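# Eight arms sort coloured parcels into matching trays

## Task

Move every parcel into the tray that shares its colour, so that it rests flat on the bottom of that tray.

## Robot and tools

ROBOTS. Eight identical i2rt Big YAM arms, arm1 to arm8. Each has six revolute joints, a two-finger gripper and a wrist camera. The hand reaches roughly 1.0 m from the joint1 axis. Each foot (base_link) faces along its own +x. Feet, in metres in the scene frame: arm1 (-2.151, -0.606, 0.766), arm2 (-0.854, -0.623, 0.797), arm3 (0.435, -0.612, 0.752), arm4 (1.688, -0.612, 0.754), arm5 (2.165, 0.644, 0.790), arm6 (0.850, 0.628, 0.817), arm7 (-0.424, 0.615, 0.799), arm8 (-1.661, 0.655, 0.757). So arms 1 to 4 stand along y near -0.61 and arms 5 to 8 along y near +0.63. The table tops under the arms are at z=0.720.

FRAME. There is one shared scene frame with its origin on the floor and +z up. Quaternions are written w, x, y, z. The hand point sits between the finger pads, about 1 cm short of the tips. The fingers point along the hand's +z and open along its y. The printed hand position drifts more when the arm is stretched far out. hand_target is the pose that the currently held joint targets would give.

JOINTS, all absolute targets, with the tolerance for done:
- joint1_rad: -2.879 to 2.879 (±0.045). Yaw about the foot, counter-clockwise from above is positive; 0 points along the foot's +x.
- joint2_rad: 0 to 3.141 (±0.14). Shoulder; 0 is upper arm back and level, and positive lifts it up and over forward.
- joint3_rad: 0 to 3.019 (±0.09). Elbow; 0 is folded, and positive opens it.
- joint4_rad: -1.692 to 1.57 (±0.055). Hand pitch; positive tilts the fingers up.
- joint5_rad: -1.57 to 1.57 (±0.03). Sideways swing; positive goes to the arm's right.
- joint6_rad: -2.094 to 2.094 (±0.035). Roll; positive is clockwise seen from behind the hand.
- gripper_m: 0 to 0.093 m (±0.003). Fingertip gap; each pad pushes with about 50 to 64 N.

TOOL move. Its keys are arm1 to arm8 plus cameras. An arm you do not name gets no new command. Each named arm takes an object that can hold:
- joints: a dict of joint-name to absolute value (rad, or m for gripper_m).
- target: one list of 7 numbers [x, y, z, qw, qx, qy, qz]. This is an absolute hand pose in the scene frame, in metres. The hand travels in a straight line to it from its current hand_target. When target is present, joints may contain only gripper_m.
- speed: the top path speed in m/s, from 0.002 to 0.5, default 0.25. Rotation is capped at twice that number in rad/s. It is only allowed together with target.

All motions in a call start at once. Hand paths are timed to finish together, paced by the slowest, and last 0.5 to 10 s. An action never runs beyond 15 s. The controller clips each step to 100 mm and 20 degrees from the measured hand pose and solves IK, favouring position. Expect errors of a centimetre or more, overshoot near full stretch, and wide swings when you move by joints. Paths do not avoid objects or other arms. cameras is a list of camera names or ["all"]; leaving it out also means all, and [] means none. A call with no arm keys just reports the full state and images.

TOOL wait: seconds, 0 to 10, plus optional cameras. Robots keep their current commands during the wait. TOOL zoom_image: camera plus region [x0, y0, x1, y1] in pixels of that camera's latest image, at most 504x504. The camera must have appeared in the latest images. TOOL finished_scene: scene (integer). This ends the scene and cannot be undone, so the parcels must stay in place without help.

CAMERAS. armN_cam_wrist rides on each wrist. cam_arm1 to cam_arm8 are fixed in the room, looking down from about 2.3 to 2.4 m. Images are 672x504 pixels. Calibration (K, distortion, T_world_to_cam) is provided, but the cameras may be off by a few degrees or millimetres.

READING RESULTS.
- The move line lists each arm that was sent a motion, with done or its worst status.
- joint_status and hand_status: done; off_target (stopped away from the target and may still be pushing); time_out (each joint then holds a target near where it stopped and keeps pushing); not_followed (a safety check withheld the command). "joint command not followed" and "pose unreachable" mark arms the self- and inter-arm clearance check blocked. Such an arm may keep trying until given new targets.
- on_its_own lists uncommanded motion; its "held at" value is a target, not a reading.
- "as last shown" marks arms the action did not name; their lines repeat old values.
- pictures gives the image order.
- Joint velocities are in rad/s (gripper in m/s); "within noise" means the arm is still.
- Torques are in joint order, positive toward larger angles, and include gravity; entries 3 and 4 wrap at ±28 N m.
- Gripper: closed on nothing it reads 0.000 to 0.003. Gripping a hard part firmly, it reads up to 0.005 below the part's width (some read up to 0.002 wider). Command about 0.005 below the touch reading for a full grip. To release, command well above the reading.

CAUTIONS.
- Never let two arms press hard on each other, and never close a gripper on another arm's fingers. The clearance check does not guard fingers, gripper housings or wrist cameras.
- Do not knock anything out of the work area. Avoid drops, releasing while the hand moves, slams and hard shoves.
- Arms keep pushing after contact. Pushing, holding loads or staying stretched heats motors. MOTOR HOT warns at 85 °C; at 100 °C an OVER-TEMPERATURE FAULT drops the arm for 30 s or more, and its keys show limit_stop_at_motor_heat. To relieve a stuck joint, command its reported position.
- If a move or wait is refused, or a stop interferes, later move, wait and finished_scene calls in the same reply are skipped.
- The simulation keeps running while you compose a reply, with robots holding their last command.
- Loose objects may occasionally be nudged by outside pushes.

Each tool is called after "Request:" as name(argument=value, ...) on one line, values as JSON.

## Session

Request:
move(cameras=["cam_arm1","cam_arm2","cam_arm3","cam_arm4","cam_arm5","cam_arm6","cam_arm7","cam_arm8"])

Scene clock: 0.00 s.
Joint torques (N m): no reading
Heat: arm1: hottest joint1_rad 30 °C; arm2: hottest joint3_rad 30 °C; arm3: hottest joint2_rad 30 °C; arm4: hottest joint3_rad 34 °C; arm5: hottest joint3_rad 33 °C; arm6: hottest joint3_rad 31 °C; arm7: hottest joint3_rad 34 °C; arm8: hottest joint1_rad 29 °C.
Joint velocities: within noise
arm1.joint_positions: joint1_rad=+0.458 joint2_rad=+0.456 joint3_rad=+1.438 joint4_rad=-1.139 joint5_rad=+0.063 joint6_rad=-0.074 gripper_m=+0.09396
arm1.joint_status: not commanded
arm1.hand: x=-1.9866 y=-0.6052 z=+1.4040 quat_wxyz=(-0.650, +0.024, -0.759, +0.041) (m; scene frame)
arm1.hand_target: x=-1.9921 y=-0.6053 z=+1.4119 quat_wxyz=(-0.658, +0.023, -0.752, +0.041) (m; scene frame)
arm1.hand_status: not commanded
arm2.joint_positions: joint1_rad=-0.133 joint2_rad=+0.490 joint3_rad=+1.431 joint4_rad=-1.371 joint5_rad=+0.122 joint6_rad=+0.254 gripper_m=+0.09396
arm2.joint_status: not commanded
arm2.hand: x=-0.9557 y=-0.4897 z=+1.3731 quat_wxyz=(-0.193, +0.711, -0.448, -0.506) (m; scene frame)
arm2.hand_target: x=-0.9532 y=-0.4923 z=+1.3817 quat_wxyz=(-0.195, +0.705, -0.446, -0.516) (m; scene frame)
arm2.hand_status: not commanded
arm3.joint_positions: joint1_rad=+0.288 joint2_rad=+0.566 joint3_rad=+1.355 joint4_rad=-1.309 joint5_rad=+0.227 joint6_rad=-0.408 gripper_m=+0.09396
arm3.joint_status: not commanded
arm3.hand: x=+0.2384 y=-0.5089 z=+1.2929 quat_wxyz=(-0.272, +0.862, -0.018, -0.428) (m; scene frame)
arm3.hand_target: x=+0.2407 y=-0.5098 z=+1.3061 quat_wxyz=(-0.276, +0.854, -0.020, -0.440) (m; scene frame)
arm3.hand_status: not commanded
arm4.joint_positions: joint1_rad=-0.202 joint2_rad=+0.526 joint3_rad=+1.372 joint4_rad=-1.530 joint5_rad=+0.176 joint6_rad=+0.279 gripper_m=+0.09396
arm4.joint_status: not commanded
arm4.hand: x=+1.8391 y=-0.5129 z=+1.2624 quat_wxyz=(-0.405, +0.175, -0.887, -0.138) (m; scene frame)
arm4.hand_target: x=+1.8372 y=-0.5146 z=+1.2716 quat_wxyz=(-0.414, +0.173, -0.882, -0.143) (m; scene frame)
arm4.hand_status: not commanded
arm5.joint_positions: joint1_rad=+0.150 joint2_rad=+0.484 joint3_rad=+1.403 joint4_rad=-1.356 joint5_rad=-0.018 joint6_rad=+0.258 gripper_m=+0.09396
arm5.joint_status: not commanded
arm5.hand: x=+1.9905 y=+0.6571 z=+1.3561 quat_wxyz=(+0.044, +0.831, -0.149, -0.534) (m; scene frame)
arm5.hand_target: x=+1.9935 y=+0.6567 z=+1.3668 quat_wxyz=(+0.045, +0.825, -0.147, -0.545) (m; scene frame)
arm5.hand_status: not commanded
arm6.joint_positions: joint1_rad=+0.005 joint2_rad=+0.600 joint3_rad=+1.377 joint4_rad=-1.425 joint5_rad=+0.198 joint6_rad=-0.419 gripper_m=+0.09396
arm6.joint_status: not commanded
arm6.hand: x=+1.0055 y=+0.4776 z=+1.3387 quat_wxyz=(-0.341, -0.130, -0.883, +0.295) (m; scene frame)
arm6.hand_target: x=+1.0039 y=+0.4787 z=+1.3519 quat_wxyz=(-0.354, -0.130, -0.876, +0.302) (m; scene frame)
arm6.hand_status: not commanded
arm7.joint_positions: joint1_rad=-0.316 joint2_rad=+0.535 joint3_rad=+1.368 joint4_rad=-1.177 joint5_rad=-0.073 joint6_rad=-0.126 gripper_m=+0.09396
arm7.joint_status: not commanded
arm7.hand: x=-0.2873 y=+0.4416 z=+1.3804 quat_wxyz=(-0.508, -0.311, -0.757, +0.270) (m; scene frame)
arm7.hand_target: x=-0.2897 y=+0.4449 z=+1.3917 quat_wxyz=(-0.517, -0.307, -0.750, +0.275) (m; scene frame)
arm7.hand_status: not commanded
arm8.joint_positions: joint1_rad=+0.154 joint2_rad=+0.581 joint3_rad=+1.368 joint4_rad=-1.211 joint5_rad=-0.224 joint6_rad=+0.370 gripper_m=+0.09396
arm8.joint_status: not commanded
arm8.hand: x=-1.7287 y=+0.4302 z=+1.3236 quat_wxyz=(-0.435, -0.755, -0.361, +0.333) (m; scene frame)
arm8.hand_target: x=-1.7273 y=+0.4330 z=+1.3347 quat_wxyz=(-0.441, -0.748, -0.360, +0.341) (m; scene frame)
arm8.hand_status: not commanded
pictures: cam_arm1, cam_arm2, cam_arm3, cam_arm4, cam_arm5, cam_arm6, cam_arm7, cam_arm8

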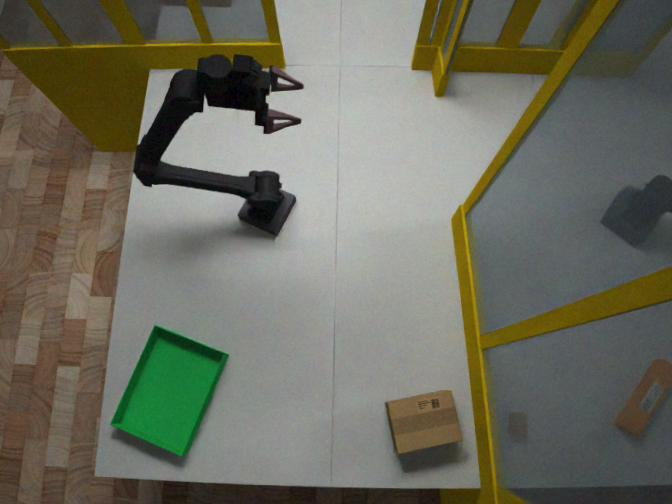

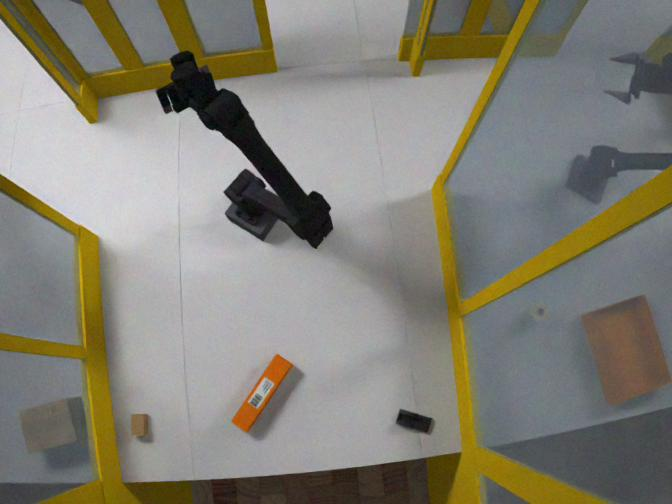

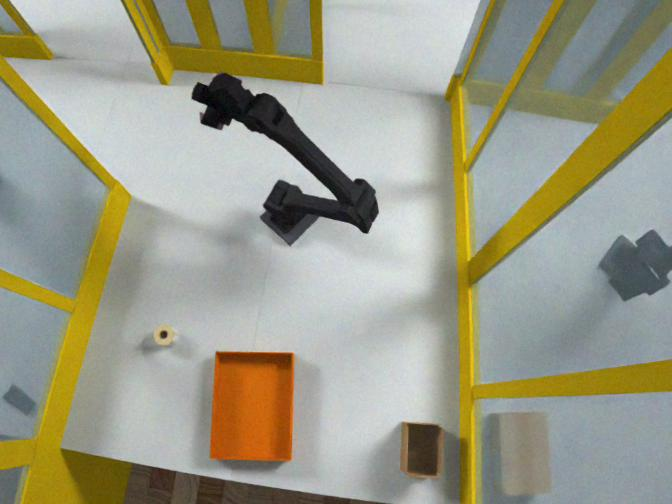

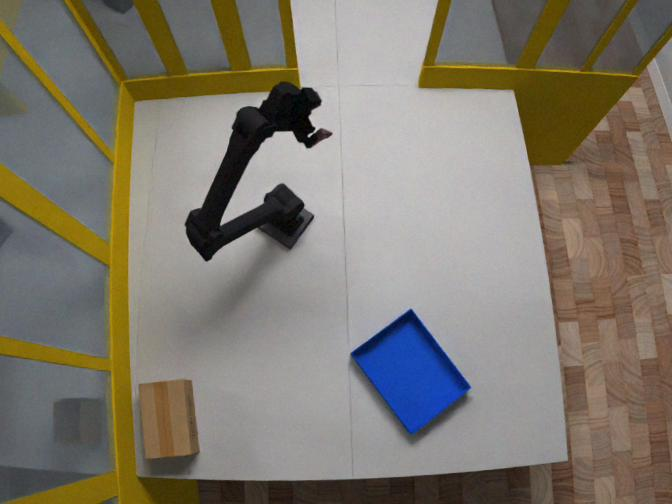

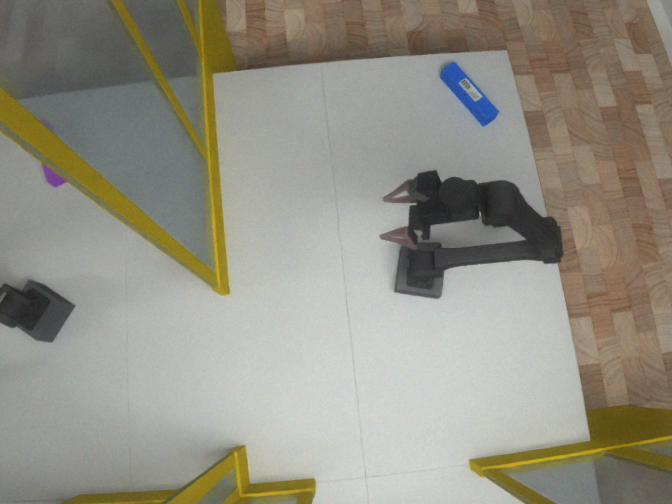

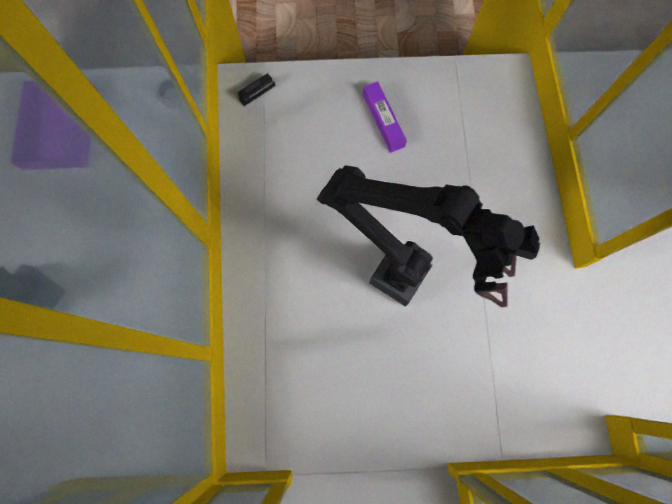

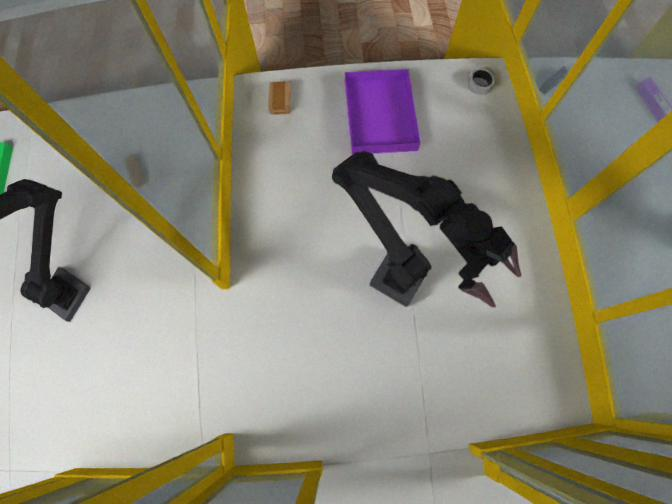

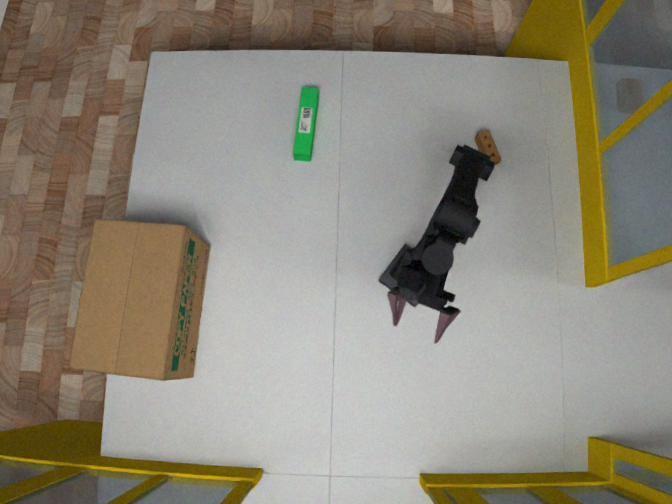

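Request:
move(arm2={"joints":{"joint2_rad":1.2,"joint3_rad":1.43,"joint4_rad":-1.66,"joint5_rad":0,"gripper_m":0.09}}, arm5={"joints":{"joint2_rad":1.2,"joint3_rad":1.43,"joint4_rad":-1.66,"joint5_rad":0,"gripper_m":0.09}}, arm6={"joints":{"joint2_rad":1.2,"joint3_rad":1.43,"joint4_rad":-1.66,"joint5_rad":0,"gripper_m":0.09}}, arm8={"joints":{"joint2_rad":0.9,"joint3_rad":1.3,"joint4_rad":-1.66,"joint5_rad":0,"gripper_m":0.09}}, cameras=[])

Request:
move(arm2={"joints":{"joint1_rad":2.175,"joint6_rad":0.634}}, arm5={"joints":{"joint1_rad":-1.714,"joint6_rad":-0.829}}, arm6={"joints":{"joint1_rad":2.206,"joint6_rad":-0.222}}, arm8={"joints":{"joint1_rad":-1.941,"joint6_rad":0.64}}, arm1={"joints":{"joint1_rad":0.99,"joint2_rad":1.2,"joint3_rad":1.43,"joint4_rad":-1.66,"joint5_rad":0,"joint6_rad":-0.286,"gripper_m":0.09}}, arm3={"joints":{"joint1_rad":0.82,"joint2_rad":1.2,"joint3_rad":1.43,"joint4_rad":-1.66,"joint5_rad":0,"joint6_rad":-0.595,"gripper_m":0.09}}, arm4={"joints":{"joint1_rad":-0.27,"joint2_rad":1.2,"joint3_rad":1.43,"joint4_rad":-1.66,"joint5_rad":0,"joint6_rad":-0.06,"gripper_m":0.09}}, cameras=[])

Request:
move(arm2={"target":[-0.888,-1.237,0.885,0,0.9044,0.4266,0],"speed":0.4}, arm5={"target":[2.448,1.306,0.885,0,-0.8406,0.5417,0],"speed":0.4}, arm6={"target":[0.839,1.284,0.885,0,-0.7864,0.6177,0],"speed":0.4}, arm8={"target":[-2.017,1.181,0.885,0,-0.6909,0.723,0],"speed":0.4}, cameras=["arm2_cam_wrist","arm5_cam_wrist","arm6_cam_wrist","arm8_cam_wrist"])

Scene clock: 178.80 s.
Joint torques (N m): arm1=[1.08 5.95 7.49 1.99 0.11 0] | arm2=[0.26 -9.88 9.32 0.4 -0.11 -0.06] | arm3=[-0.62 1.14 10.18 1.62 -0.05 0] | arm4=[-0.03 3.43 9.96 1.77 0.01 0.03] | arm5=[-0.67 -6.53 8.28 0.02 -0.03 -0.08] | arm6=[-0.62 -6.12 10.93 0.03 -0.07 -0.09] | arm7=[-0.26 1.55 10.44 1.61 -0.1 0.12] | arm8=[1.85 -2.55 10.77 0.02 0.06 -0.03]
Heat: arm1: hottest joint3_rad 32 °C; arm2: hottest joint3_rad 37 °C; arm3: hottest joint3_rad 33 °C; arm4: hottest joint3_rad 42 °C; arm5: hottest joint3_rad 36 °C; arm6: hottest joint3_rad 36 °C; arm7: hottest joint3_rad 45 °C; arm8: hottest joint3_rad 38 °C.
move: arm2 done; arm5 done; arm6 done; arm8 done
Joint velocities: within noise
arm1, arm3, arm4, arm7: as last shown
arm2.joint_positions: joint1_rad=-0.133 joint2_rad=+1.206 joint3_rad=+1.419 joint4_rad=-1.650 joint5_rad=+0.003 joint6_rad=+0.254 gripper_m=+0.09011
arm2.joint_status: all done
arm2.hand: x=-1.1031 y=-0.3688 z=+1.1435 quat_wxyz=(-0.020, +0.864, -0.499, -0.064) (m; scene frame)
arm2.hand_target: x=-1.1023 y=-0.3704 z=+1.1494 quat_wxyz=(-0.019, +0.864, -0.499, -0.068) (m; scene frame)
arm2.hand_status: not commanded
arm5.joint_positions: joint1_rad=+0.150 joint2_rad=+1.208 joint3_rad=+1.407 joint4_rad=-1.649 joint5_rad=-0.002 joint6_rad=+0.258 gripper_m=+0.09014
arm5.joint_status: all done
arm5.hand: x=+1.8106 y=+0.6815 z=+1.1293 quat_wxyz=(+0.002, +0.981, -0.183, -0.059) (m; scene frame)
arm5.hand_target: x=+1.8112 y=+0.6817 z=+1.1409 quat_wxyz=(+0.002, +0.981, -0.183, -0.069) (m; scene frame)
arm5.hand_status: not commanded
arm6.joint_positions: joint1_rad=+0.005 joint2_rad=+1.205 joint3_rad=+1.399 joint4_rad=-1.651 joint5_rad=+0.002 joint6_rad=-0.419 gripper_m=+0.09014
arm6.joint_status: all done
arm6.hand: x=+1.1387 y=+0.4249 z=+1.1549 quat_wxyz=(-0.049, -0.096, -0.994, +0.029) (m; scene frame)
arm6.hand_target: x=+1.1401 y=+0.4243 z=+1.1688 quat_wxyz=(-0.061, -0.096, -0.993, +0.035) (m; scene frame)
arm6.hand_status: not commanded
arm8.joint_positions: joint1_rad=+0.154 joint2_rad=+0.901 joint3_rad=+1.289 joint4_rad=-1.650 joint5_rad=-0.004 joint6_rad=+0.370 gripper_m=+0.09010
arm8.joint_status: all done
arm8.hand: x=-1.7780 y=+0.4142 z=+1.1374 quat_wxyz=(-0.106, -0.920, -0.361, +0.112) (m; scene frame)
arm8.hand_target: x=-1.7778 y=+0.4160 z=+1.1417 quat_wxyz=(-0.105, -0.920, -0.361, +0.114) (m; scene frame)
arm8.hand_status: not commanded
pictures: none
No camera images: "cameras" was empty.

Scene clock: 181.00 s.
Joint torques (N m): arm1=[1.9 -7 9.05 0.14 0 -0.08] | arm2=[0.73 -10.17 9.29 0.42 -0.01 0.06] | arm3=[0.38 -11.16 11.66 -0.1 -0.26 -0.21] | arm4=[-1.32 -6.89 12.25 0.02 -0.16 -0.03] | arm5=[-1.55 -6.83 8.36 0.09 -0.19 -0.12] | arm6=[0.03 -5.95 10.95 0.05 0.05 0] | arm7=[-0.26 1.55 10.44 1.59 -0.1 0.12] | arm8=[1.08 -2.55 10.78 0.01 0.04 0.03]
Heat: arm1: hottest joint3_rad 32 °C; arm2: hottest joint3_rad 37 °C; arm3: hottest joint3_rad 33 °C; arm4: hottest joint3_rad 42 °C; arm5: hottest joint3_rad 37 °C; arm6: hottest joint3_rad 36 °C; arm7: hottest joint3_rad 45 °C; arm8: hottest joint3_rad 38 °C.
move: arm1 done; arm2 done; arm3 done; arm4 done; arm5 done; arm6 done; arm8 done
Joint velocities: within noise
arm1.joint_positions: joint1_rad=+0.979 joint2_rad=+1.201 joint3_rad=+1.427 joint4_rad=-1.648 joint5_rad=+0.002 joint6_rad=-0.278 gripper_m=+0.09014
arm1.joint_status: all done
arm1.hand: x=-1.8490 y=-0.4150 z=+1.1155 quat_wxyz=(-0.073, +0.404, -0.912, -0.004) (m; scene frame)
arm1.hand_target: x=-1.8533 y=-0.4129 z=+1.1166 quat_wxyz=(-0.069, +0.413, -0.908, -0.004) (m; scene frame)
arm1.hand_status: not commanded
arm2.joint_positions: joint1_rad=+2.169 joint2_rad=+1.208 joint3_rad=+1.419 joint4_rad=-1.650 joint5_rad=+0.002 joint6_rad=+0.620 gripper_m=+0.09011
arm2.joint_status: all done
arm2.hand: x=-0.8771 y=-0.9792 z=+1.1420 quat_wxyz=(+0.057, +0.901, +0.429, -0.033) (m; scene frame)
arm2.hand_target: x=-0.8745 y=-0.9771 z=+1.1487 quat_wxyz=(+0.061, +0.902, +0.425, -0.033) (m; scene frame)
arm2.hand_status: not commanded
arm3.joint_positions: joint1_rad=+0.808 joint2_rad=+1.218 joint3_rad=+1.402 joint4_rad=-1.649 joint5_rad=+0.002 joint6_rad=-0.579 gripper_m=+0.09006
arm3.joint_status: all done
arm3.hand: x=+0.0839 y=-0.6828 z=+1.0843 quat_wxyz=(-0.013, +0.924, +0.378, -0.048) (m; scene frame)
arm3.hand_target: x=+0.0868 y=-0.6871 z=+1.1009 quat_wxyz=(-0.015, +0.918, +0.391, -0.065) (m; scene frame)
arm3.hand_status: not commanded
arm4.joint_positions: joint1_rad=-0.256 joint2_rad=+1.203 joint3_rad=+1.407 joint4_rad=-1.649 joint5_rad=+0.002 joint6_rad=-0.052 gripper_m=+0.09012
arm4.joint_status: all done
arm4.hand: x=+1.9637 y=-0.3819 z=+1.0901 quat_wxyz=(-0.053, +0.365, -0.929, -0.017) (m; scene frame)
arm4.hand_target: x=+1.9672 y=-0.3851 z=+1.1000 quat_wxyz=(-0.060, +0.362, -0.930, -0.019) (m; scene frame)
arm4.hand_status: not commanded
arm5.joint_positions: joint1_rad=-1.709 joint2_rad=+1.210 joint3_rad=+1.407 joint4_rad=-1.649 joint5_rad=+0.000 joint6_rad=-0.819 gripper_m=+0.09014
arm5.joint_status: all done
arm5.hand: x=+2.3019 y=+0.9693 z=+1.1324 quat_wxyz=(-0.062, +0.837, -0.543, -0.011) (m; scene frame)
arm5.hand_target: x=+2.3033 y=+0.9675 z=+1.1446 quat_wxyz=(-0.073, +0.838, -0.541, -0.012) (m; scene frame)
arm5.hand_status: not commanded
arm6.joint_positions: joint1_rad=+2.197 joint2_rad=+1.205 joint3_rad=+1.399 joint4_rad=-1.651 joint5_rad=-0.001 joint6_rad=-0.231 gripper_m=+0.09014
arm6.joint_status: all done
arm6.hand: x=+0.8477 y=+0.9810 z=+1.1550 quat_wxyz=(-0.044, +0.785, -0.616, -0.036) (m; scene frame)
arm6.hand_target: x=+0.8446 y=+0.9825 z=+1.1689 quat_wxyz=(-0.055, +0.785, -0.616, -0.045) (m; scene frame)
arm6.hand_status: not commanded
arm7: as last shown
arm8.joint_positions: joint1_rad=-1.935 joint2_rad=+0.901 joint3_rad=+1.289 joint4_rad=-1.650 joint5_rad=-0.002 joint6_rad=+0.633 gripper_m=+0.09010
arm8.joint_status: all done
arm8.hand: x=-1.8125 y=+0.8770 z=+1.1370 quat_wxyz=(+0.025, -0.687, +0.710, +0.151) (m; scene frame)
arm8.hand_target: x=-1.8100 y=+0.8766 z=+1.1412 quat_wxyz=(+0.025, -0.683, +0.714, +0.152) (m; scene frame)
arm8.hand_status: not commanded
pictures: none
No camera images: "cameras" was empty.

Scene clock: 183.43 s.
Joint torques (N m): arm1=[2.26 -7 9.06 0.16 0 -0.04] | arm2=[0.85 -22.12 11.21 0.14 -0.04 0.07] | arm3=[0.32 -11.11 11.63 -0.1 -0.26 -0.22] | arm4=[-1.32 -6.89 12.23 0.01 -0.16 -0.03] | arm5=[-1.14 -19.96 10.18 -0.39 -0.22 -0.2] | arm6=[0.09 -16.03 12.08 -0.2 0.04 -0.01] | arm7=[-0.38 1.61 10.41 1.57 -0.1 0.12] | arm8=[1.44 -19.6 14.22 -0.62 0.04 0.03]
Heat: arm1: hottest joint3_rad 32 °C; arm2: hottest joint3_rad 37 °C; arm3: hottest joint3_rad 34 °C; arm4: hottest joint3_rad 43 °C; arm5: hottest joint3_rad 37 °C; arm6: hottest joint3_rad 36 °C; arm7: hottest joint3_rad 45 °C; arm8: hottest joint3_rad 39 °C.
move: arm2 off_target; arm5 off_target; arm6 off_target; arm8 off_target
Joint velocities: within noise
arm1, arm3, arm4, arm7: as last shown
arm1.joint_positions: joint1_rad=+0.979 joint2_rad=+1.201 joint3_rad=+1.427 joint4_rad=-1.648 joint5_rad=+0.002 joint6_rad=-0.279 gripper_m=+0.09014
arm2.joint_positions: joint1_rad=+2.169 joint2_rad=+2.012 joint3_rad=+1.691 joint4_rad=-1.274 joint5_rad=+0.002 joint6_rad=+0.622 gripper_m=+0.09011
arm2.joint_status: not commanded
arm2.hand: x=-0.8922 y=-1.2232 z=+0.8742 quat_wxyz=(-0.012, +0.903, +0.429, +0.005) (m; scene frame)
arm2.hand_target: x=-0.8880 y=-1.2364 z=+0.8852 quat_wxyz=(+0.000, +0.904, +0.427, +0.000) (m; scene frame)
arm2.hand_status: off_target (0.018 m and 1.5 deg from the pose sent, 0.364 m and 7.5 deg at the start)
arm4.hand: x=+1.9636 y=-0.3819 z=+1.0901 quat_wxyz=(-0.053, +0.365, -0.929, -0.016) (m; scene frame)
arm5.joint_positions: joint1_rad=-1.709 joint2_rad=+2.360 joint3_rad=+2.281 joint4_rad=-1.534 joint5_rad=+0.000 joint6_rad=-0.820 gripper_m=+0.09014
arm5.joint_status: not commanded
arm5.hand: x=+2.4401 y=+1.2968 z=+0.8688 quat_wxyz=(+0.017, +0.839, -0.544, +0.004) (m; scene frame)
arm5.hand_target: x=+2.4477 y=+1.3052 z=+0.8852 quat_wxyz=(-0.001, +0.840, -0.542, +0.000) (m; scene frame)
arm5.hand_status: off_target (0.020 m and 2.0 deg from the pose sent, 0.443 m and 7.2 deg at the start)
arm6.joint_positions: joint1_rad=+2.198 joint2_rad=+2.140 joint3_rad=+1.839 joint4_rad=-1.304 joint5_rad=-0.001 joint6_rad=-0.230 gripper_m=+0.09014
arm6.joint_status: not commanded
arm6.hand: x=+0.8448 y=+1.2678 z=+0.8709 quat_wxyz=(+0.014, +0.786, -0.618, +0.010) (m; scene frame)
arm6.hand_target: x=+0.8390 y=+1.2831 z=+0.8853 quat_wxyz=(+0.000, +0.786, -0.618, -0.001) (m; scene frame)
arm6.hand_status: off_target (0.022 m and 2.0 deg from the pose sent, 0.406 m and 6.5 deg at the start)
arm8.joint_positions: joint1_rad=-1.936 joint2_rad=+2.041 joint3_rad=+1.839 joint4_rad=-1.398 joint5_rad=-0.002 joint6_rad=+0.634 gripper_m=+0.09010
arm8.joint_status: not commanded
arm8.hand: x=-2.0115 y=+1.1681 z=+0.8719 quat_wxyz=(-0.004, -0.695, +0.719, -0.015) (m; scene frame)
arm8.hand_target: x=-2.0165 y=+1.1805 z=+0.8852 quat_wxyz=(+0.000, -0.691, +0.723, +0.001) (m; scene frame)
arm8.hand_status: off_target (0.019 m and 1.8 deg from the pose sent, 0.445 m and 17.6 deg at the start)
pictures: arm2_cam_wrist, arm5_cam_wrist, arm6_cam_wrist, arm8_cam_wrist
camera_calibration:
arm2_cam_wrist: T_world_to_cam=[[-0.771541, 0.635516, 0.0290367, 0.0623855], [0.522354, 0.606784, 0.599133, 0.688998], [0.36314, 0.477423, -0.800123, 1.728], [0, 0, 0, 1]] pos_world=[-0.939274, -1.28271, 0.968001]
arm5_cam_wrist: T_world_to_cam=[[0.917045, 0.398345, -0.0187276, -2.73691], [0.331564, -0.735529, 0.590815, -0.360922], [0.221573, -0.548013, -0.80659, 0.994845], [0, 0, 0, 1]] pos_world=[2.40911, 1.36995, 0.964414]
arm6_cam_wrist: T_world_to_cam=[[0.969833, 0.243759, -0.0023779, -1.12774], [0.196018, -0.774012, 0.602065, 0.297192], [0.144918, -0.584368, -0.798444, 1.43814], [0, 0, 0, 1]] pos_world=[0.827053, 1.34533, 0.966662]
arm8_cam_wrist: T_world_to_cam=[[0.999169, -0.0403892, 0.00555865, 2.05315], [-0.0353535, -0.79043, 0.611531, 0.323229], [-0.0203055, -0.611219, -0.791201, 1.48352], [0, 0, 0, 1]] pos_world=[-2.00989, 1.24517, 0.964686]

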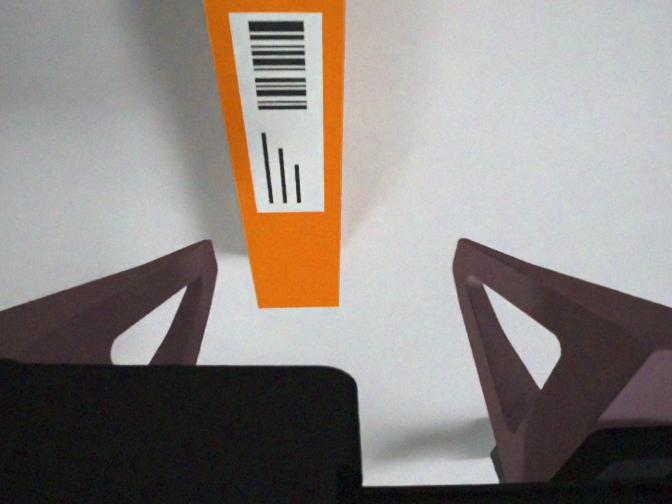

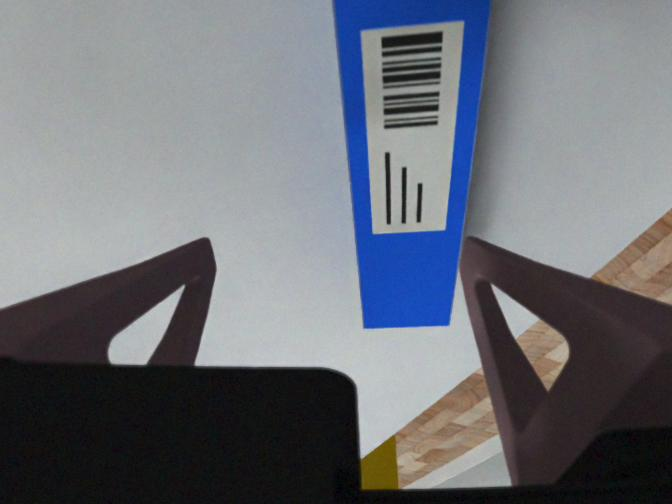

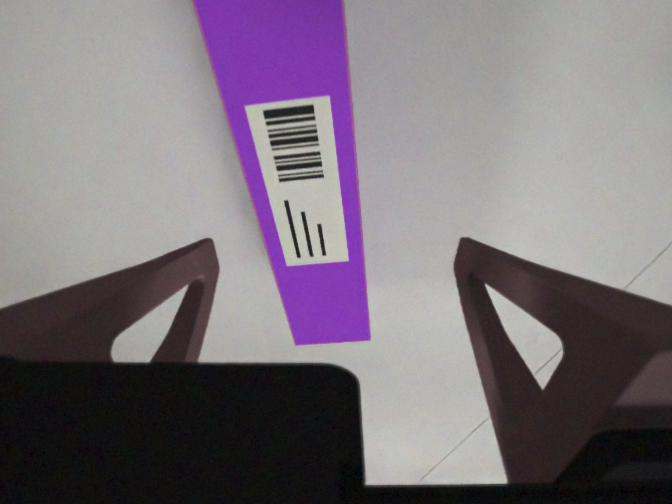

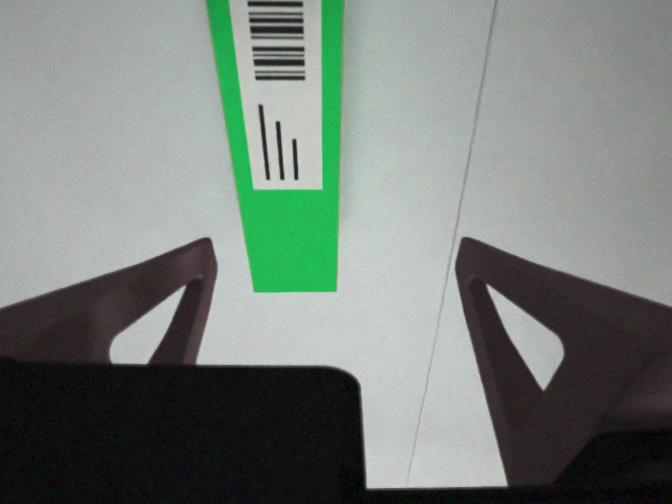

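Request:
move(arm2={"target":[-0.882,-1.247,0.86,0,0.9044,0.4266,0],"speed":0.3}, arm5={"target":[2.474,1.319,0.86,0,-0.863,0.505,0],"speed":0.3}, arm6={"target":[0.835,1.241,0.86,0,-0.821,0.571,0],"speed":0.3}, arm8={"target":[-2.038,1.197,0.86,0,-0.6909,0.723,0],"speed":0.3}, cameras=["arm2_cam_wrist","arm5_cam_wrist","arm6_cam_wrist","arm8_cam_wrist"])

Scene clock: 223.80 s.
Joint torques (N m): arm1=[2.14 -6.53 9.06 0.1 0 -0.06] | arm2=[0.73 -21.89 11.18 0.83 -0.04 0.08] | arm3=[0.26 -11.11 11.63 -0.1 -0.26 -0.21] | arm4=[-1.32 -6.89 12.23 0.01 -0.16 -0.03] | arm5=[-1.14 -20.89 10.36 -0.23 -0.25 -0.15] | arm6=[0.26 -17.73 7.64 0.47 0.02 -0.19] | arm7=[-0.26 1.55 10.48 1.55 -0.09 0.12] | arm8=[2.26 -20.19 14.3 -0.25 0.04 0.03]
Heat: arm1: hottest joint3_rad 34 °C; arm2: hottest joint3_rad 39 °C; arm3: hottest joint3_rad 35 °C; arm4: hottest joint3_rad 49 °C; arm5: hottest joint3_rad 43 °C; arm6: hottest joint3_rad 41 °C; arm7: hottest joint3_rad 46 °C; arm8: hottest joint3_rad 45 °C.
move: arm2 off_target; arm5 off_target; arm6 off_target; arm8 off_target
Joint velocities: within noise
arm1, arm3, arm4, arm7: as last shown
arm2.joint_positions: joint1_rad=+2.182 joint2_rad=+2.051 joint3_rad=+1.697 joint4_rad=-1.255 joint5_rad=+0.002 joint6_rad=+0.631 gripper_m=+0.09011
arm2.joint_status: not commanded
arm2.hand: x=-0.8851 y=-1.2280 z=+0.8536 quat_wxyz=(-0.018, +0.903, +0.430, +0.009) (m; scene frame)
arm2.hand_target: x=-0.8819 y=-1.2462 z=+0.8603 quat_wxyz=(+0.000, +0.904, +0.427, +0.000) (m; scene frame)
arm2.hand_status: off_target (0.020 m and 2.3 deg from the pose sent, 0.029 m and 1.5 deg at the start)
arm5.joint_positions: joint1_rad=-1.738 joint2_rad=+2.473 joint3_rad=+2.422 joint4_rad=-1.563 joint5_rad=+0.000 joint6_rad=-0.931 gripper_m=+0.09014
arm5.joint_status: not commanded
arm5.hand: x=+2.4688 y=+1.3094 z=+0.8422 quat_wxyz=(+0.018, +0.861, -0.509, +0.002) (m; scene frame)
arm5.hand_target: x=+2.4737 y=+1.3182 z=+0.8601 quat_wxyz=(-0.001, +0.863, -0.505, +0.000) (m; scene frame)
arm5.hand_status: off_target (0.021 m and 2.1 deg from the pose sent, 0.041 m and 5.6 deg at the start)
arm6.joint_positions: joint1_rad=+2.203 joint2_rad=+2.090 joint3_rad=+1.666 joint4_rad=-1.194 joint5_rad=+0.000 joint6_rad=-0.320 gripper_m=+0.09014
arm6.joint_status: not commanded
arm6.hand: x=+0.8420 y=+1.2336 z=+0.8403 quat_wxyz=(+0.019, +0.815, -0.579, +0.014) (m; scene frame)
arm6.hand_target: x=+0.8351 y=+1.2407 z=+0.8600 quat_wxyz=(+0.000, +0.821, -0.571, +0.000) (m; scene frame)
arm6.hand_status: off_target (0.022 m and 2.9 deg from the pose sent, 0.031 m and 6.9 deg at the start)
arm8.joint_positions: joint1_rad=-1.933 joint2_rad=+2.122 joint3_rad=+1.917 joint4_rad=-1.398 joint5_rad=-0.002 joint6_rad=+0.646 gripper_m=+0.09010
arm8.joint_status: not commanded
arm8.hand: x=-2.0259 y=+1.1860 z=+0.8511 quat_wxyz=(-0.004, -0.691, +0.722, -0.016) (m; scene frame)
arm8.hand_target: x=-2.0376 y=+1.1964 z=+0.8602 quat_wxyz=(+0.000, -0.691, +0.723, +0.001) (m; scene frame)
arm8.hand_status: off_target (0.019 m and 1.9 deg from the pose sent, 0.041 m and 1.8 deg at the start)
pictures: arm2_cam_wrist, arm5_cam_wrist, arm6_cam_wrist, arm8_cam_wrist
camera_calibration:
arm2_cam_wrist: T_world_to_cam=[[-0.773286, 0.632954, 0.0373878, 0.0597228], [0.520404, 0.599885, 0.607715, 0.682901], [0.362228, 0.489394, -0.793275, 1.7193], [0, 0, 0, 1]] pos_world=[-0.931979, -1.28888, 0.946634]
arm5_cam_wrist: T_world_to_cam=[[0.881455, 0.471723, -0.0226753, -2.77367], [0.393029, -0.706093, 0.589034, -0.534198], [0.26185, -0.528119, -0.80779, 0.849543], [0, 0, 0, 1]] pos_world=[2.43237, 1.37987, 0.938019]
arm6_cam_wrist: T_world_to_cam=[[0.942203, 0.334937, -0.00837381, -1.20102], [0.270122, -0.744613, 0.610398, 0.184076], [0.19821, -0.577381, -0.792051, 1.33524], [0, 0, 0, 1]] pos_world=[0.817221, 1.31027, 0.935157]
arm8_cam_wrist: T_world_to_cam=[[0.998745, -0.0494964, 0.00771261, 2.07651], [-0.043819, -0.788616, 0.613323, 0.32876], [-0.0242749, -0.61289, -0.789795, 1.47044], [0, 0, 0, 1]] pos_world=[-2.0238, 1.26326, 0.943691]

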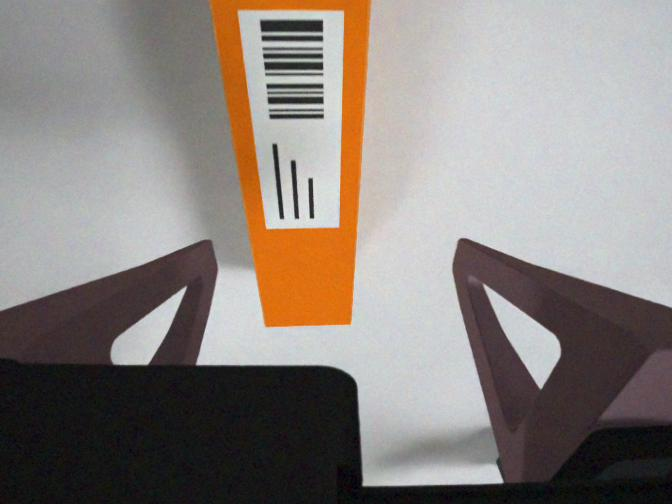

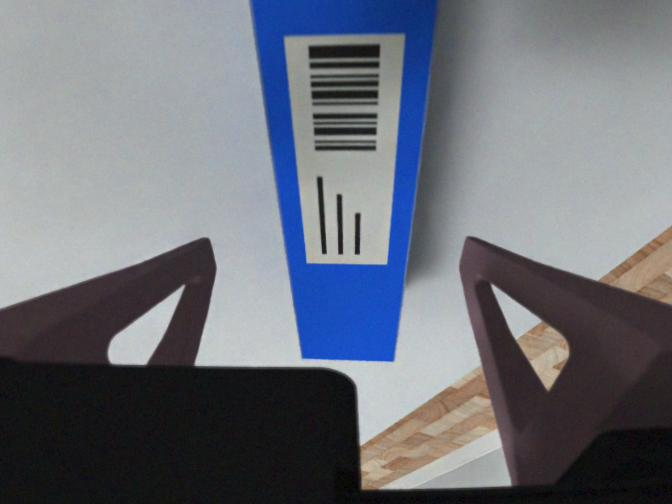

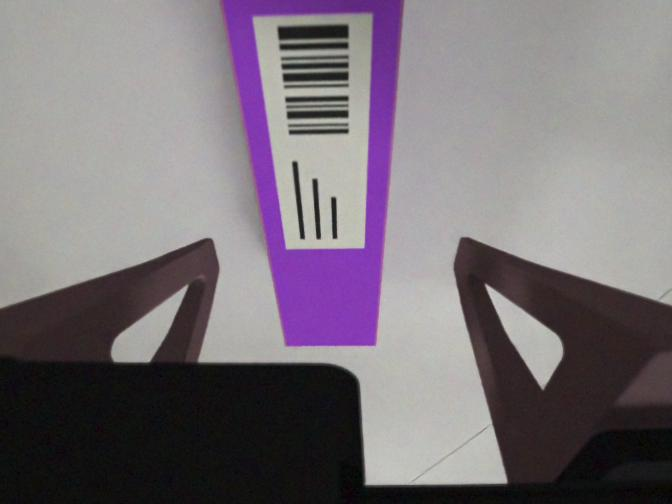

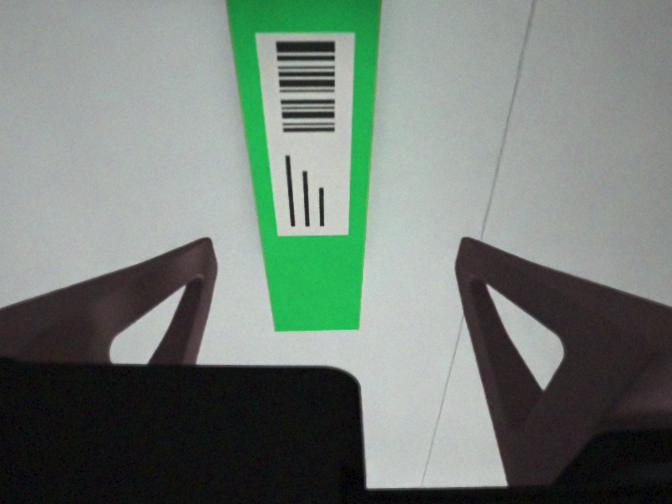

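Request:
move(arm2={"target":[-0.872,-1.254,0.757,0,0.9044,0.4266,0],"speed":0.2}, arm5={"target":[2.478,1.322,0.757,0,-0.863,0.505,0],"speed":0.2}, arm6={"target":[0.833,1.241,0.757,0,-0.821,0.571,0],"speed":0.2}, arm8={"target":[-2.046,1.197,0.757,0,-0.6909,0.723,0],"speed":0.2}, cameras=[])

Request:
move(arm2={"joints":{"gripper_m":0.05}}, arm5={"joints":{"gripper_m":0.05}}, arm6={"joints":{"gripper_m":0.05}}, arm8={"joints":{"gripper_m":0.05}}, cameras=["arm2_cam_wrist","arm8_cam_wrist"])

Scene clock: 234.50 s.
Joint torques (N m): arm1=[2.14 -6.71 9.03 0.18 -0.01 -0.06] | arm2=[0.67 -24.41 8.01 0.87 -0.03 0.09] | arm3=[0.38 -11.16 11.67 -0.08 -0.27 -0.21] | arm4=[-1.32 -6.89 12.25 0.01 -0.16 -0.03] | arm5=[-1.32 -21.71 7.71 0.54 -0.24 -0.11] | arm6=[0.32 -15.5 7.54 0.54 0.02 -0.14] | arm7=[-0.38 1.55 10.45 1.59 -0.09 0.12] | arm8=[2.43 -21.54 10.1 0.21 0.04 0.05]
Heat: arm1: hottest joint3_rad 34 °C; arm2: hottest joint3_rad 39 °C; arm3: hottest joint3_rad 35 °C; arm4: hottest joint3_rad 50 °C; arm5: hottest joint3_rad 43 °C; arm6: hottest joint3_rad 40 °C; arm7: hottest joint3_rad 46 °C; arm8: hottest joint3_rad 44 °C.
move: arm2 done; arm5 done; arm6 off_target; arm8 done
Joint velocities: within noise
arm1, arm3, arm4, arm7: as last shown
arm2.joint_positions: joint1_rad=+2.198 joint2_rad=+2.195 joint3_rad=+1.670 joint4_rad=-1.060 joint5_rad=+0.002 joint6_rad=+0.648 gripper_m=+0.09011
arm2.joint_status: not commanded
arm2.hand: x=-0.8759 y=-1.2478 z=+0.7573 quat_wxyz=(-0.007, +0.903, +0.430, +0.003) (m; scene frame)
arm2.hand_target: x=-0.8721 y=-1.2540 z=+0.7572 quat_wxyz=(+0.000, +0.904, +0.427, +0.000) (m; scene frame)
arm2.hand_status: done (0.007 m and 1.0 deg from the pose sent, 0.101 m and 2.3 deg at the start)
arm5.joint_positions: joint1_rad=-1.738 joint2_rad=+2.547 joint3_rad=+2.330 joint4_rad=-1.383 joint5_rad=+0.001 joint6_rad=-0.935 gripper_m=+0.09012
arm5.joint_status: not commanded
arm5.hand: x=+2.4721 y=+1.3167 z=+0.7537 quat_wxyz=(+0.011, +0.862, -0.507, +0.002) (m; scene frame)
arm5.hand_target: x=+2.4781 y=+1.3218 z=+0.7572 quat_wxyz=(+0.000, +0.863, -0.505, +0.000) (m; scene frame)
arm5.hand_status: done (0.009 m and 1.3 deg from the pose sent, 0.087 m and 2.1 deg at the start)
arm6.joint_positions: joint1_rad=+2.206 joint2_rad=+2.186 joint3_rad=+1.583 joint4_rad=-0.988 joint5_rad=+0.000 joint6_rad=-0.321 gripper_m=+0.09014
arm6.joint_status: not commanded
arm6.hand: x=+0.8402 y=+1.2335 z=+0.7551 quat_wxyz=(+0.008, +0.816, -0.578, +0.006) (m; scene frame)
arm6.hand_target: x=+0.8331 y=+1.2408 z=+0.7570 quat_wxyz=(+0.000, +0.821, -0.571, +0.000) (m; scene frame)
arm6.hand_status: off_target (0.011 m and 1.5 deg from the pose sent, 0.084 m and 2.9 deg at the start)
arm8.joint_positions: joint1_rad=-1.923 joint2_rad=+2.230 joint3_rad=+1.852 joint4_rad=-1.205 joint5_rad=-0.002 joint6_rad=+0.656 gripper_m=+0.09010
arm8.joint_status: not commanded
arm8.hand: x=-2.0401 y=+1.1946 z=+0.7579 quat_wxyz=(-0.002, -0.692, +0.722, -0.007) (m; scene frame)
arm8.hand_target: x=-2.0460 y=+1.1969 z=+0.7571 quat_wxyz=(+0.000, -0.691, +0.723, +0.000) (m; scene frame)
arm8.hand_status: done (0.006 m and 0.8 deg from the pose sent, 0.097 m and 1.9 deg at the start)
pictures: none
No camera images: "cameras" was empty.

Scene clock: 235.10 s.
Joint torques (N m): arm1=[1.96 -6.83 9.1 0.23 0.01 -0.07] | arm2=[0.73 -23.82 7.95 0.88 -0.02 0.07] | arm3=[0.21 -11.28 11.63 -0.14 -0.26 -0.21] | arm4=[-1.38 -6.89 12.25 0.01 -0.16 -0.03] | arm5=[-1.96 -21.36 7.54 0.42 -0.26 -0.16] | arm6=[0.26 -15.62 7.57 0.53 0.02 -0.14] | arm7=[-0.32 1.67 10.43 1.58 -0.09 0.11] | arm8=[2.26 -21.54 10 0.21 0.03 0.02]
Heat: arm1: hottest joint3_rad 34 °C; arm2: hottest joint3_rad 39 °C; arm3: hottest joint3_rad 35 °C; arm4: hottest joint3_rad 50 °C; arm5: hottest joint3_rad 43 °C; arm6: hottest joint3_rad 40 °C; arm7: hottest joint3_rad 46 °C; arm8: hottest joint3_rad 44 °C.
move: arm2 off_target; arm5 off_target; arm6 off_target; arm8 off_target
Joint velocities: within noise
arm1, arm3, arm4, arm7: as last shown
arm2.joint_positions: joint1_rad=+2.198 joint2_rad=+2.195 joint3_rad=+1.670 joint4_rad=-1.060 joint5_rad=+0.001 joint6_rad=+0.649 gripper_m=+0.05873
arm2.joint_status: gripper_m off_target (ended at +0.05876, target +0.05000)
arm2.hand: x=-0.8758 y=-1.2478 z=+0.7573 quat_wxyz=(-0.007, +0.903, +0.430, +0.003) (m; scene frame)
arm2.hand_target: x=-0.8721 y=-1.2540 z=+0.7572 quat_wxyz=(+0.000, +0.904, +0.427, +0.000) (m; scene frame)
arm2.hand_status: not commanded
arm5.joint_positions: joint1_rad=-1.738 joint2_rad=+2.547 joint3_rad=+2.330 joint4_rad=-1.383 joint5_rad=+0.001 joint6_rad=-0.936 gripper_m=+0.05870
arm5.joint_status: gripper_m off_target (ended at +0.05873, target +0.05000)
arm5.hand: x=+2.4721 y=+1.3167 z=+0.7537 quat_wxyz=(+0.011, +0.862, -0.507, +0.002) (m; scene frame)
arm5.hand_target: x=+2.4781 y=+1.3218 z=+0.7572 quat_wxyz=(+0.000, +0.863, -0.505, +0.000) (m; scene frame)
arm5.hand_status: not commanded
arm6.joint_positions: joint1_rad=+2.206 joint2_rad=+2.186 joint3_rad=+1.583 joint4_rad=-0.987 joint5_rad=+0.000 joint6_rad=-0.321 gripper_m=+0.05960
arm6.joint_status: gripper_m off_target (ended at +0.05962, target +0.05000)
arm6.hand: x=+0.8399 y=+1.2336 z=+0.7550 quat_wxyz=(+0.008, +0.816, -0.578, +0.006) (m; scene frame)
arm6.hand_target: x=+0.8330 y=+1.2408 z=+0.7570 quat_wxyz=(+0.000, +0.821, -0.571, +0.000) (m; scene frame)
arm6.hand_status: not commanded
arm8.joint_positions: joint1_rad=-1.923 joint2_rad=+2.230 joint3_rad=+1.852 joint4_rad=-1.205 joint5_rad=-0.002 joint6_rad=+0.657 gripper_m=+0.06007
arm8.joint_status: gripper_m off_target (ended at +0.06010, target +0.05000)
arm8.hand: x=-2.0401 y=+1.1947 z=+0.7579 quat_wxyz=(-0.002, -0.691, +0.722, -0.007) (m; scene frame)
arm8.hand_target: x=-2.0460 y=+1.1969 z=+0.7571 quat_wxyz=(+0.000, -0.691, +0.723, +0.000) (m; scene frame)
arm8.hand_status: not commanded
pictures: arm2_cam_wrist, arm8_cam_wrist
camera_calibration:
arm2_cam_wrist: T_world_to_cam=[[-0.772758, 0.634294, 0.0227154, 0.0962996], [0.52152, 0.614153, 0.592311, 0.778965], [0.361749, 0.46956, -0.805389, 1.63332], [0, 0, 0, 1]] pos_world=[-0.922679, -1.30643, 0.851876]
arm8_cam_wrist: T_world_to_cam=[[0.99877, -0.0494508, -0.00364057, 2.10035], [-0.0373448, -0.798497, 0.600839, 0.426657], [-0.032619, -0.599964, -0.799362, 1.37668], [0, 0, 0, 1]] pos_world=[-2.03693, 1.27051, 0.851759]

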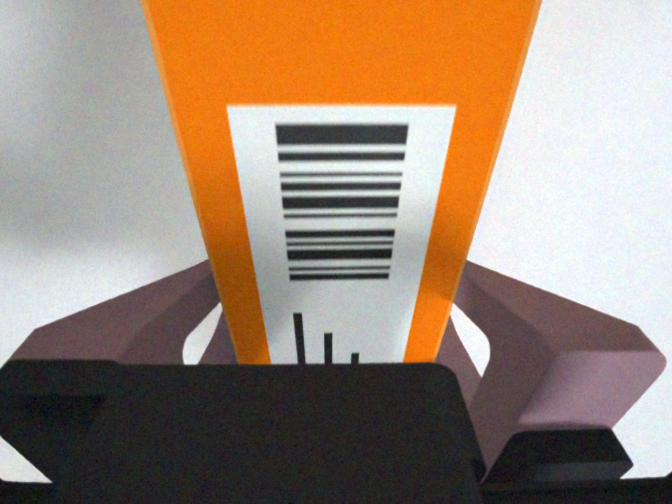

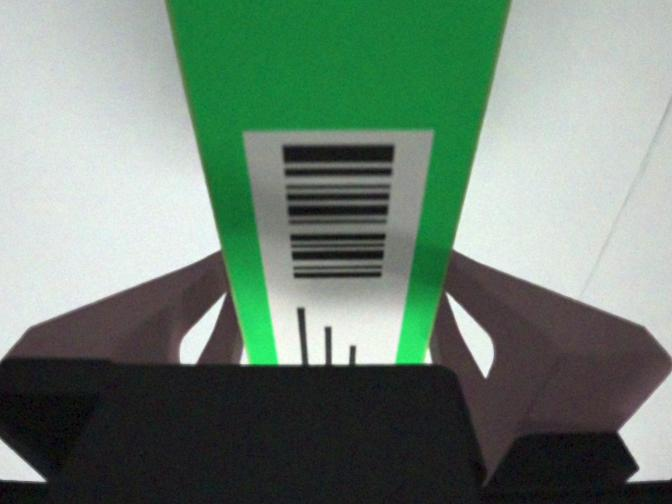

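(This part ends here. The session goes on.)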